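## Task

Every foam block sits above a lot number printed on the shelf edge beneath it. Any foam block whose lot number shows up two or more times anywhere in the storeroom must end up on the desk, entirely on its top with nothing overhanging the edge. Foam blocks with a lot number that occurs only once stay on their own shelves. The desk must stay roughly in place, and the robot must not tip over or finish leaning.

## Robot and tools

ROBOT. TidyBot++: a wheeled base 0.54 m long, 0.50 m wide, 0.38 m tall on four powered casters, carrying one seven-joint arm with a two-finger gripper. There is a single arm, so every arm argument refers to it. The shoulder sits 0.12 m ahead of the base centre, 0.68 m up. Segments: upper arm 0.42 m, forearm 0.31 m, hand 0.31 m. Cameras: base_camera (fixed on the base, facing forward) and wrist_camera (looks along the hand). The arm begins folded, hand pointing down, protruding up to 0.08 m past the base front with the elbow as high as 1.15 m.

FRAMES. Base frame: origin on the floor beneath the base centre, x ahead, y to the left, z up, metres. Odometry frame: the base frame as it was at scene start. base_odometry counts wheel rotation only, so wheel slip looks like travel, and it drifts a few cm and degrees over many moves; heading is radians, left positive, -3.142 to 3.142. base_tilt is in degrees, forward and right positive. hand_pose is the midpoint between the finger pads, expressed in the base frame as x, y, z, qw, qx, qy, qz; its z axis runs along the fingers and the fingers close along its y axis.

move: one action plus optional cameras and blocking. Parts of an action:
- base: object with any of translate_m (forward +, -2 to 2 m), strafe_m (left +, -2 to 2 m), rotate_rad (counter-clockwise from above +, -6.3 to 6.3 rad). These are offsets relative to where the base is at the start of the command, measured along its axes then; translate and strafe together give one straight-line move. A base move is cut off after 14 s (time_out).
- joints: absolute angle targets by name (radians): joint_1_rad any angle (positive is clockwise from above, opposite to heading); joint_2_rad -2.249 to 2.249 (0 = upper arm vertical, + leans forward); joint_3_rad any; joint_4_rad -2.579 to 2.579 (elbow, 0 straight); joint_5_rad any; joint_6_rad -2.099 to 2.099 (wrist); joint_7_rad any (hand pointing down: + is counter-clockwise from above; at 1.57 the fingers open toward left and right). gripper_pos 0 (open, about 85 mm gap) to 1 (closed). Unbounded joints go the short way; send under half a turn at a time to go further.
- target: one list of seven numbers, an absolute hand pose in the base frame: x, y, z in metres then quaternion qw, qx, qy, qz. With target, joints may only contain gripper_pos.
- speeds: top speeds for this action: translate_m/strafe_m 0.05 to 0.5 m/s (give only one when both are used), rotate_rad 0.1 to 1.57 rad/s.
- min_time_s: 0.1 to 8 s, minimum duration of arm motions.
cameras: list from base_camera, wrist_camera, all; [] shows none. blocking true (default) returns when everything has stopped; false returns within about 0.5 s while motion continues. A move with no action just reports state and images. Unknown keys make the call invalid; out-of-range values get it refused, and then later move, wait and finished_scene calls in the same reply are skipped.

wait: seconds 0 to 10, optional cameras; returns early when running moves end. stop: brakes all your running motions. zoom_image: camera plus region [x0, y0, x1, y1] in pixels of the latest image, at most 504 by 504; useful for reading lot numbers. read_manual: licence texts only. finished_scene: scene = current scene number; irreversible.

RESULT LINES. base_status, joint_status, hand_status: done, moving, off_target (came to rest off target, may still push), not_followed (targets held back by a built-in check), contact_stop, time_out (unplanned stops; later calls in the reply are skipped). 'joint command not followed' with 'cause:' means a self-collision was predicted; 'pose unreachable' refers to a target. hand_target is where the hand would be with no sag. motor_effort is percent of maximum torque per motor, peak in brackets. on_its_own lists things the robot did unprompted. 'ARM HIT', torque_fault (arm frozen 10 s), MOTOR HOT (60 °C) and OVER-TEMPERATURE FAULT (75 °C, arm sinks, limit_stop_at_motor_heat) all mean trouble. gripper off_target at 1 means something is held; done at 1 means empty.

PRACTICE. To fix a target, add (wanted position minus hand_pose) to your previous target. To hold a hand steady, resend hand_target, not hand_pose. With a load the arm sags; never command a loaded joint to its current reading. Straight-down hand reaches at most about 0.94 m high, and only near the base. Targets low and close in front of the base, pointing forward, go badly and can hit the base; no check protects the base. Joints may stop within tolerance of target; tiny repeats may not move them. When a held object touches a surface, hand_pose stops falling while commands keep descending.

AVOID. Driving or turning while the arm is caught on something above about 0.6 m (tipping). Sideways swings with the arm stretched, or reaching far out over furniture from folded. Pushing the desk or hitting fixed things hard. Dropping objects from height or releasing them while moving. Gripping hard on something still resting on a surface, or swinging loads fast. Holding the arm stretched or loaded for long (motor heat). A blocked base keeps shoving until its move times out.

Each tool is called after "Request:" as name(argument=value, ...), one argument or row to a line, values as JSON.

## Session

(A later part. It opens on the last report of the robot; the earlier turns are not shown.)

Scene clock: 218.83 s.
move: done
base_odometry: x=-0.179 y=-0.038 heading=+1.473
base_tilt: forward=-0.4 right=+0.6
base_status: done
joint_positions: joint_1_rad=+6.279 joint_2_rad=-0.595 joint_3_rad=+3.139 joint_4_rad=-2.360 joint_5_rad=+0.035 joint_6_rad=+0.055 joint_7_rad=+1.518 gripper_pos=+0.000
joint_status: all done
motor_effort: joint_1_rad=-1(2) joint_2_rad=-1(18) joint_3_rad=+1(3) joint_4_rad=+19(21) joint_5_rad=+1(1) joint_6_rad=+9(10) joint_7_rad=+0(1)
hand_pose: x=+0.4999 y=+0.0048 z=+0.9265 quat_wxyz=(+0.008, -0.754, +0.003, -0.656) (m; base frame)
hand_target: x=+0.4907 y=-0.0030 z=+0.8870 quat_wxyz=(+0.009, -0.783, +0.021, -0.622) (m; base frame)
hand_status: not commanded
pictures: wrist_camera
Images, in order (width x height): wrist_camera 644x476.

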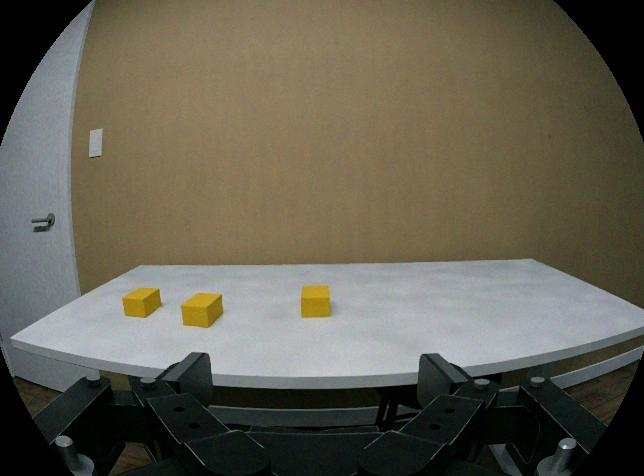

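Request:
move(
  base={"strafe_m":-1.5},
  joints={"joint_2_rad":-0.5,"joint_4_rad":-2.45,"joint_6_rad":-0.5},
  cameras=["base_camera"],
)

Request:
move(
  base={"translate_m":-1.75},
  cameras=["base_camera"],
)

Scene clock: 223.67 s.
move: done
base_odometry: x=+1.314 y=-0.185 heading=+1.472
base_tilt: forward=-0.3 right=+0.6
base_status: done
joint_positions: joint_1_rad=+6.279 joint_2_rad=-0.506 joint_3_rad=+3.139 joint_4_rad=-2.424 joint_5_rad=+0.035 joint_6_rad=-0.445 joint_7_rad=+1.518 gripper_pos=+0.000
joint_status: all done
motor_effort: joint_1_rad=-1(1) joint_2_rad=-2(3) joint_3_rad=+1(3) joint_4_rad=+17(20) joint_5_rad=+1(1) joint_6_rad=+7(9) joint_7_rad=+0(1)
hand_pose: x=+0.4294 y=-0.0014 z=+0.7214 quat_wxyz=(-0.002, -0.925, +0.010, -0.380) (m; base frame)
hand_target: x=+0.4079 y=+0.0024 z=+0.6950 quat_wxyz=(+0.011, -0.941, +0.021, -0.339) (m; base frame)
hand_status: not commanded
pictures: base_camera
Images, in order (width x height): base_camera 644x364.

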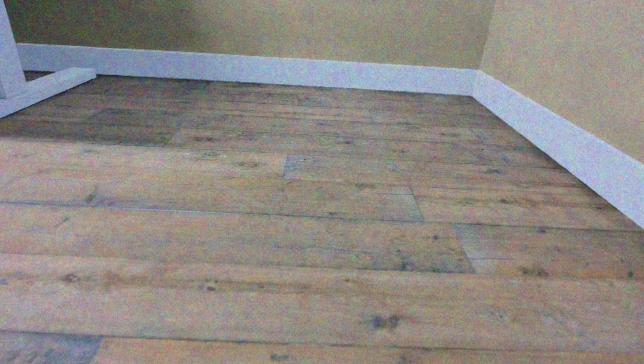

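Scene clock: 228.53 s.
move: done
base_odometry: x=+1.142 y=-1.926 heading=+1.472
base_tilt: forward=-0.4 right=+0.6
base_status: done
joint_positions: joint_1_rad=+6.279 joint_2_rad=-0.504 joint_3_rad=+3.139 joint_4_rad=-2.424 joint_5_rad=+0.035 joint_6_rad=-0.449 joint_7_rad=+1.518 gripper_pos=+0.000
joint_status: not commanded
motor_effort: joint_1_rad=-1(1) joint_2_rad=-1(4) joint_3_rad=+1(1) joint_4_rad=+17(19) joint_5_rad=+1(1) joint_6_rad=+6(7) joint_7_rad=+0(1)
hand_pose: x=+0.4286 y=-0.0014 z=+0.7201 quat_wxyz=(-0.003, -0.926, +0.010, -0.377) (m; base frame)
hand_target: x=+0.4079 y=+0.0024 z=+0.6950 quat_wxyz=(+0.011, -0.941, +0.021, -0.339) (m; base frame)
hand_status: not commanded
pictures: base_camera
Images, in order (width x height): base_camera 644x364.

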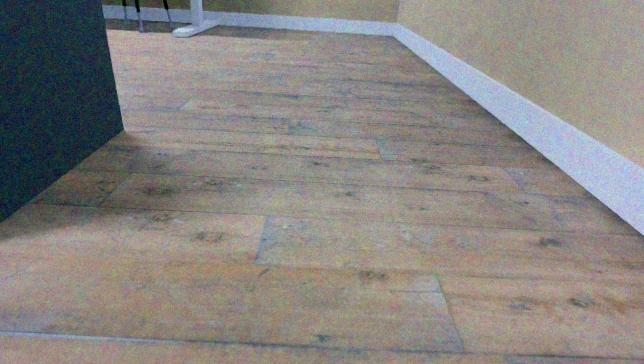

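Request:
move(
  base={"strafe_m":1.70},
  cameras=["all"],
)

Scene clock: 233.43 s.
move: done
base_odometry: x=-0.550 y=-1.759 heading=+1.473
base_tilt: forward=-0.3 right=+0.6
base_status: done
joint_positions: joint_1_rad=+6.279 joint_2_rad=-0.504 joint_3_rad=+3.139 joint_4_rad=-2.424 joint_5_rad=+0.035 joint_6_rad=-0.449 joint_7_rad=+1.518 gripper_pos=+0.000
joint_status: not commanded
motor_effort: joint_1_rad=-1(1) joint_2_rad=-1(2) joint_3_rad=+1(1) joint_4_rad=+17(18) joint_5_rad=+1(1) joint_6_rad=+7(7) joint_7_rad=+0(1)
hand_pose: x=+0.4286 y=-0.0015 z=+0.7201 quat_wxyz=(-0.003, -0.926, +0.010, -0.377) (m; base frame)
hand_target: x=+0.4079 y=+0.0024 z=+0.6950 quat_wxyz=(+0.011, -0.941, +0.021, -0.339) (m; base frame)
hand_status: not commanded
pictures: base_camera, wrist_camera
Images, in order (width x height): base_camera 644x364, wrist_camera 644x476.

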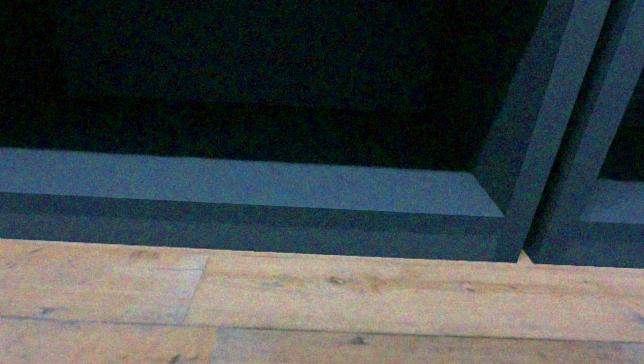

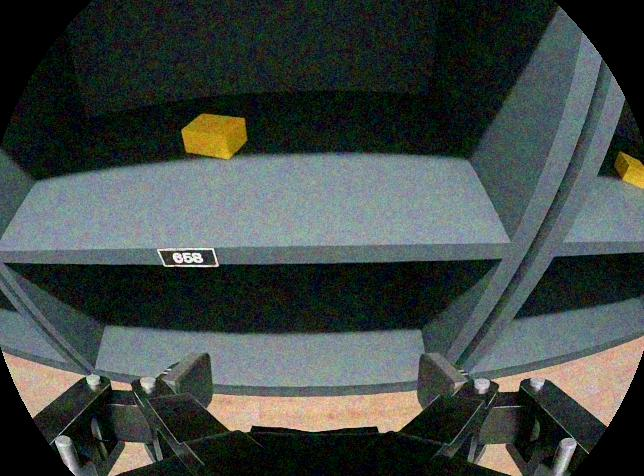

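Request:
zoom_image(
  camera="wrist_camera",
  region=[150, 235, 230, 280],
)

Request:
move(
  joints={"joint_1_rad":5.80,"joint_2_rad":-0.35},
  cameras=["wrist_camera"],
)

Scaled by 6.300.

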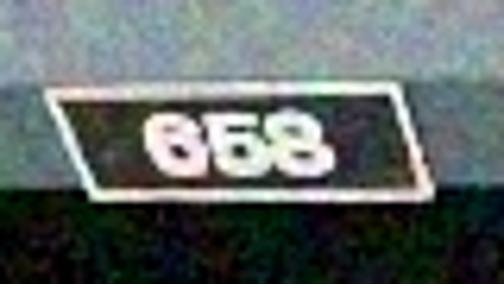

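Scene clock: 235.73 s.
move: done
base_odometry: x=-0.550 y=-1.759 heading=+1.473
base_tilt: forward=-0.4 right=+0.6
base_status: not commanded
joint_positions: joint_1_rad=+5.819 joint_2_rad=-0.370 joint_3_rad=+3.139 joint_4_rad=-2.424 joint_5_rad=+0.035 joint_6_rad=-0.449 joint_7_rad=+1.518 gripper_pos=+0.000
joint_status: all done
motor_effort: joint_1_rad=-1(2) joint_2_rad=-4(5) joint_3_rad=+1(1) joint_4_rad=+15(18) joint_5_rad=+1(1) joint_6_rad=+6(7) joint_7_rad=+0(1)
hand_pose: x=+0.3990 y=+0.1374 z=+0.6784 quat_wxyz=(+0.069, -0.926, -0.208, -0.307) (m; base frame)
hand_target: x=+0.3710 y=+0.1388 z=+0.6517 quat_wxyz=(+0.076, -0.939, -0.215, -0.257) (m; base frame)
hand_status: not commanded
pictures: wrist_camera
Images, in order (width x height): wrist_camera 644x476.

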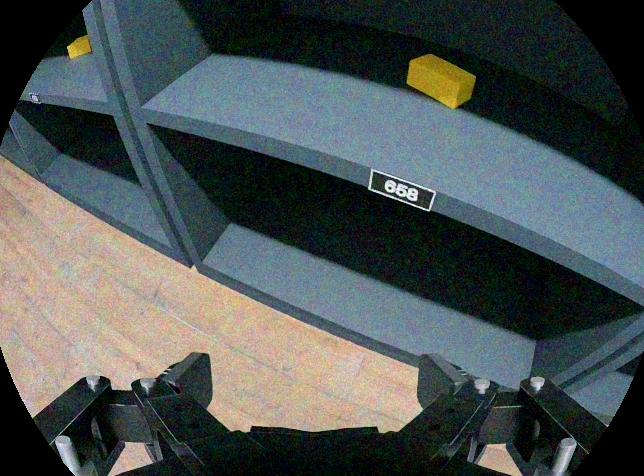

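Request:
finished_scene(
  scene=2,
)

The scene is finished: the task was done.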